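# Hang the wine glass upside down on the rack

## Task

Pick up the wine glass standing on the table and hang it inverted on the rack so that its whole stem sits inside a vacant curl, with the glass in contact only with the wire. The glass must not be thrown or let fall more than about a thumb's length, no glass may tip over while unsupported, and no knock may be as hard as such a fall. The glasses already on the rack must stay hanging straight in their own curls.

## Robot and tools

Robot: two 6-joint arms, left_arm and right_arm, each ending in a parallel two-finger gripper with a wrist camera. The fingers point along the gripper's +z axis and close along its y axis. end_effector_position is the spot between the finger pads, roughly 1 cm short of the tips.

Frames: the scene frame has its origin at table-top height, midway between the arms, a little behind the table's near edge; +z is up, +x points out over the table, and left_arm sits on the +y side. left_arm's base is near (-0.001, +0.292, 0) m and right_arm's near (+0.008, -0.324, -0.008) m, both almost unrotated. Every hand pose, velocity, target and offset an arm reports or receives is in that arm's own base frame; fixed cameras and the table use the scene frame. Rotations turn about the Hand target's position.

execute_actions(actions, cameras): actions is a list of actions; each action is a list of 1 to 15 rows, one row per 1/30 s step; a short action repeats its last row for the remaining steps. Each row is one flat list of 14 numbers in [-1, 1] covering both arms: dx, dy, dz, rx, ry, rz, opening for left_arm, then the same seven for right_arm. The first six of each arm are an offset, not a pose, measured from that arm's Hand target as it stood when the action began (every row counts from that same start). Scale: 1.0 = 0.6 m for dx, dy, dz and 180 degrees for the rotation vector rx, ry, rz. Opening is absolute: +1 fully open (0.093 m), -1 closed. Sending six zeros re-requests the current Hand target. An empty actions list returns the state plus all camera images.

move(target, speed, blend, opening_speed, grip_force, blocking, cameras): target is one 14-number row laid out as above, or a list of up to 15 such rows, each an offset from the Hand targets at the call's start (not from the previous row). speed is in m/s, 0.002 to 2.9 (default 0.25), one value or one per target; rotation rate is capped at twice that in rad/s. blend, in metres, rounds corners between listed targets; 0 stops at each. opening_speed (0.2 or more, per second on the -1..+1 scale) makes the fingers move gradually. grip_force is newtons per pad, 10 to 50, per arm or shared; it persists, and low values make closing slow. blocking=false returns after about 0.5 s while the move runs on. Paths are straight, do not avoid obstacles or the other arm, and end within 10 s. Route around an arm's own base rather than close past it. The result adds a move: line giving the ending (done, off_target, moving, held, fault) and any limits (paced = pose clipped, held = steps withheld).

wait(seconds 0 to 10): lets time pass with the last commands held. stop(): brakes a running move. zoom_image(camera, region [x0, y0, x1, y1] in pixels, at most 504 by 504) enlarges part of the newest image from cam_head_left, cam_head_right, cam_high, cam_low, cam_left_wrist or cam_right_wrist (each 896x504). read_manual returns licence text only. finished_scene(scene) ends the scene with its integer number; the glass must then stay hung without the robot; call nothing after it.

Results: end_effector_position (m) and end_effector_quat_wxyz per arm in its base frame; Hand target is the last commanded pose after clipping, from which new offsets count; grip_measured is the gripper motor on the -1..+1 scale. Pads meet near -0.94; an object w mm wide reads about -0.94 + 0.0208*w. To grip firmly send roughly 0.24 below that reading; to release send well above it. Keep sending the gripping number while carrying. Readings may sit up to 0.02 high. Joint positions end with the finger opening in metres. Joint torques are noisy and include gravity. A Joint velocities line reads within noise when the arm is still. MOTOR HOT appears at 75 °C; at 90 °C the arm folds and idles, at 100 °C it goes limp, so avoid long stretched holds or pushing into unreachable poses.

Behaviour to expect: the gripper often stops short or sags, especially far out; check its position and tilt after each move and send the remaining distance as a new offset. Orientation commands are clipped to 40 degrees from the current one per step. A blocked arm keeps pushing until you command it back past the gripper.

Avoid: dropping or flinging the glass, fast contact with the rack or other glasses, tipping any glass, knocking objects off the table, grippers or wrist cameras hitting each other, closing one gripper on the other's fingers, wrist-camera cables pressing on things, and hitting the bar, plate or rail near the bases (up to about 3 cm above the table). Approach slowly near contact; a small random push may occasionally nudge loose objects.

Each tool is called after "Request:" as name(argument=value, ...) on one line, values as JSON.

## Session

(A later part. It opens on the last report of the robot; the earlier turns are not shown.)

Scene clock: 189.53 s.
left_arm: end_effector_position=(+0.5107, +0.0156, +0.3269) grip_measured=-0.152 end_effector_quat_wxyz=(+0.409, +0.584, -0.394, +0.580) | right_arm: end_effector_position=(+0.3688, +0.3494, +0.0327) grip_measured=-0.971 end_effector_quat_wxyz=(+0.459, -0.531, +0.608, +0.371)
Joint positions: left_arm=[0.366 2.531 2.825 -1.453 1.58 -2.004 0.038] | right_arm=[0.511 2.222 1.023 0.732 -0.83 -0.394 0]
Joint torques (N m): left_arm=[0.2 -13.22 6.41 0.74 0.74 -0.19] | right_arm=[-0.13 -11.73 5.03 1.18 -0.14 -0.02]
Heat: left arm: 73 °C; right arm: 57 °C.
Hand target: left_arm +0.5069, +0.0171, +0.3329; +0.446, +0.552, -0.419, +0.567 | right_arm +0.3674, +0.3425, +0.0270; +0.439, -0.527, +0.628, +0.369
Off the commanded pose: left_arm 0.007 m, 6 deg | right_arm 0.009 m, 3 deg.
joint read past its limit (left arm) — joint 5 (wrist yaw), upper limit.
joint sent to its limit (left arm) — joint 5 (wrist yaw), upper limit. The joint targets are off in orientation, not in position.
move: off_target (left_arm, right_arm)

Request:
move(target=[0,0.0,0,0,0,0,-0.15,0.02,-0.1,0,0,0,0,-1], speed=0.08, cameras=["cam_high","cam_head_left"])

Scene clock: 191.10 s.
left_arm: end_effector_position=(+0.5107, +0.0156, +0.3269) grip_measured=-0.152 end_effector_quat_wxyz=(+0.409, +0.584, -0.394, +0.580) | right_arm: end_effector_position=(+0.3870, +0.2888, +0.0336) grip_measured=-0.971 end_effector_quat_wxyz=(+0.461, -0.532, +0.609, +0.366)
Joint positions: left_arm=[0.366 2.531 2.825 -1.453 1.58 -2.004 0.038] | right_arm=[0.351 2.182 0.996 0.618 -0.961 -0.529 0]
Joint torques (N m): left_arm=[0.08 -13.23 6.5 0.7 0.74 -0.18] | right_arm=[0.08 -11.67 3.64 1.11 -0.25 -0.04]
Heat: left arm: 74 °C; right arm: 57 °C.
Hand target: left_arm +0.5069, +0.0171, +0.3329; +0.446, +0.552, -0.419, +0.567 | right_arm +0.3795, +0.2825, +0.0271; +0.439, -0.527, +0.628, +0.369
Off the commanded pose: left_arm 0.007 m, 6 deg | right_arm 0.012 m, 3 deg.
joint read past its limit (left arm) — joint 5 (wrist yaw), upper limit.
joint sent to its limit (left arm) — joint 5 (wrist yaw), upper limit. The joint targets are off in orientation, not in position.
move: off_target (left_arm, right_arm)
Images, in order (width x height): cam_head_left 896x504, cam_high 896x504.

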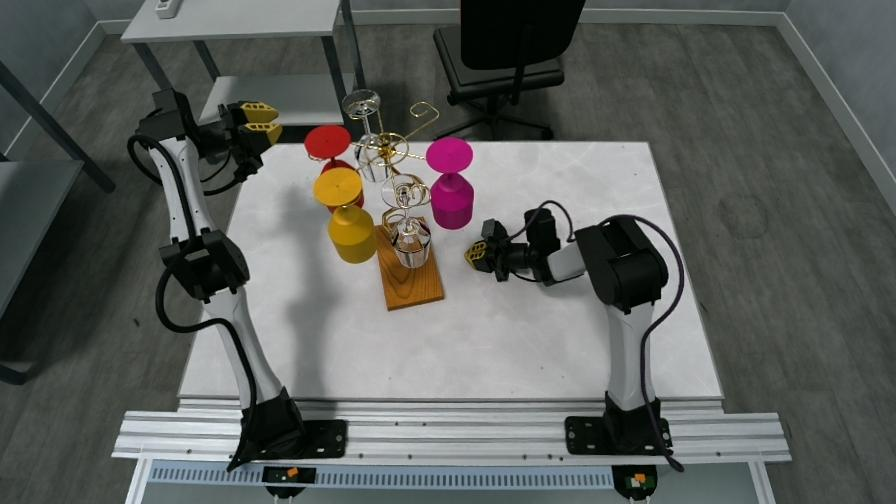

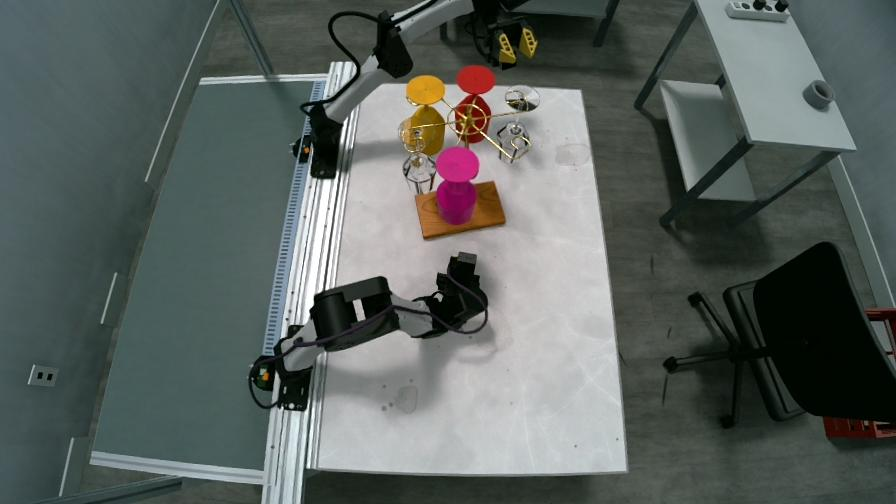

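Request:
finished_scene(scene=2)

The scene is finished: the task was done.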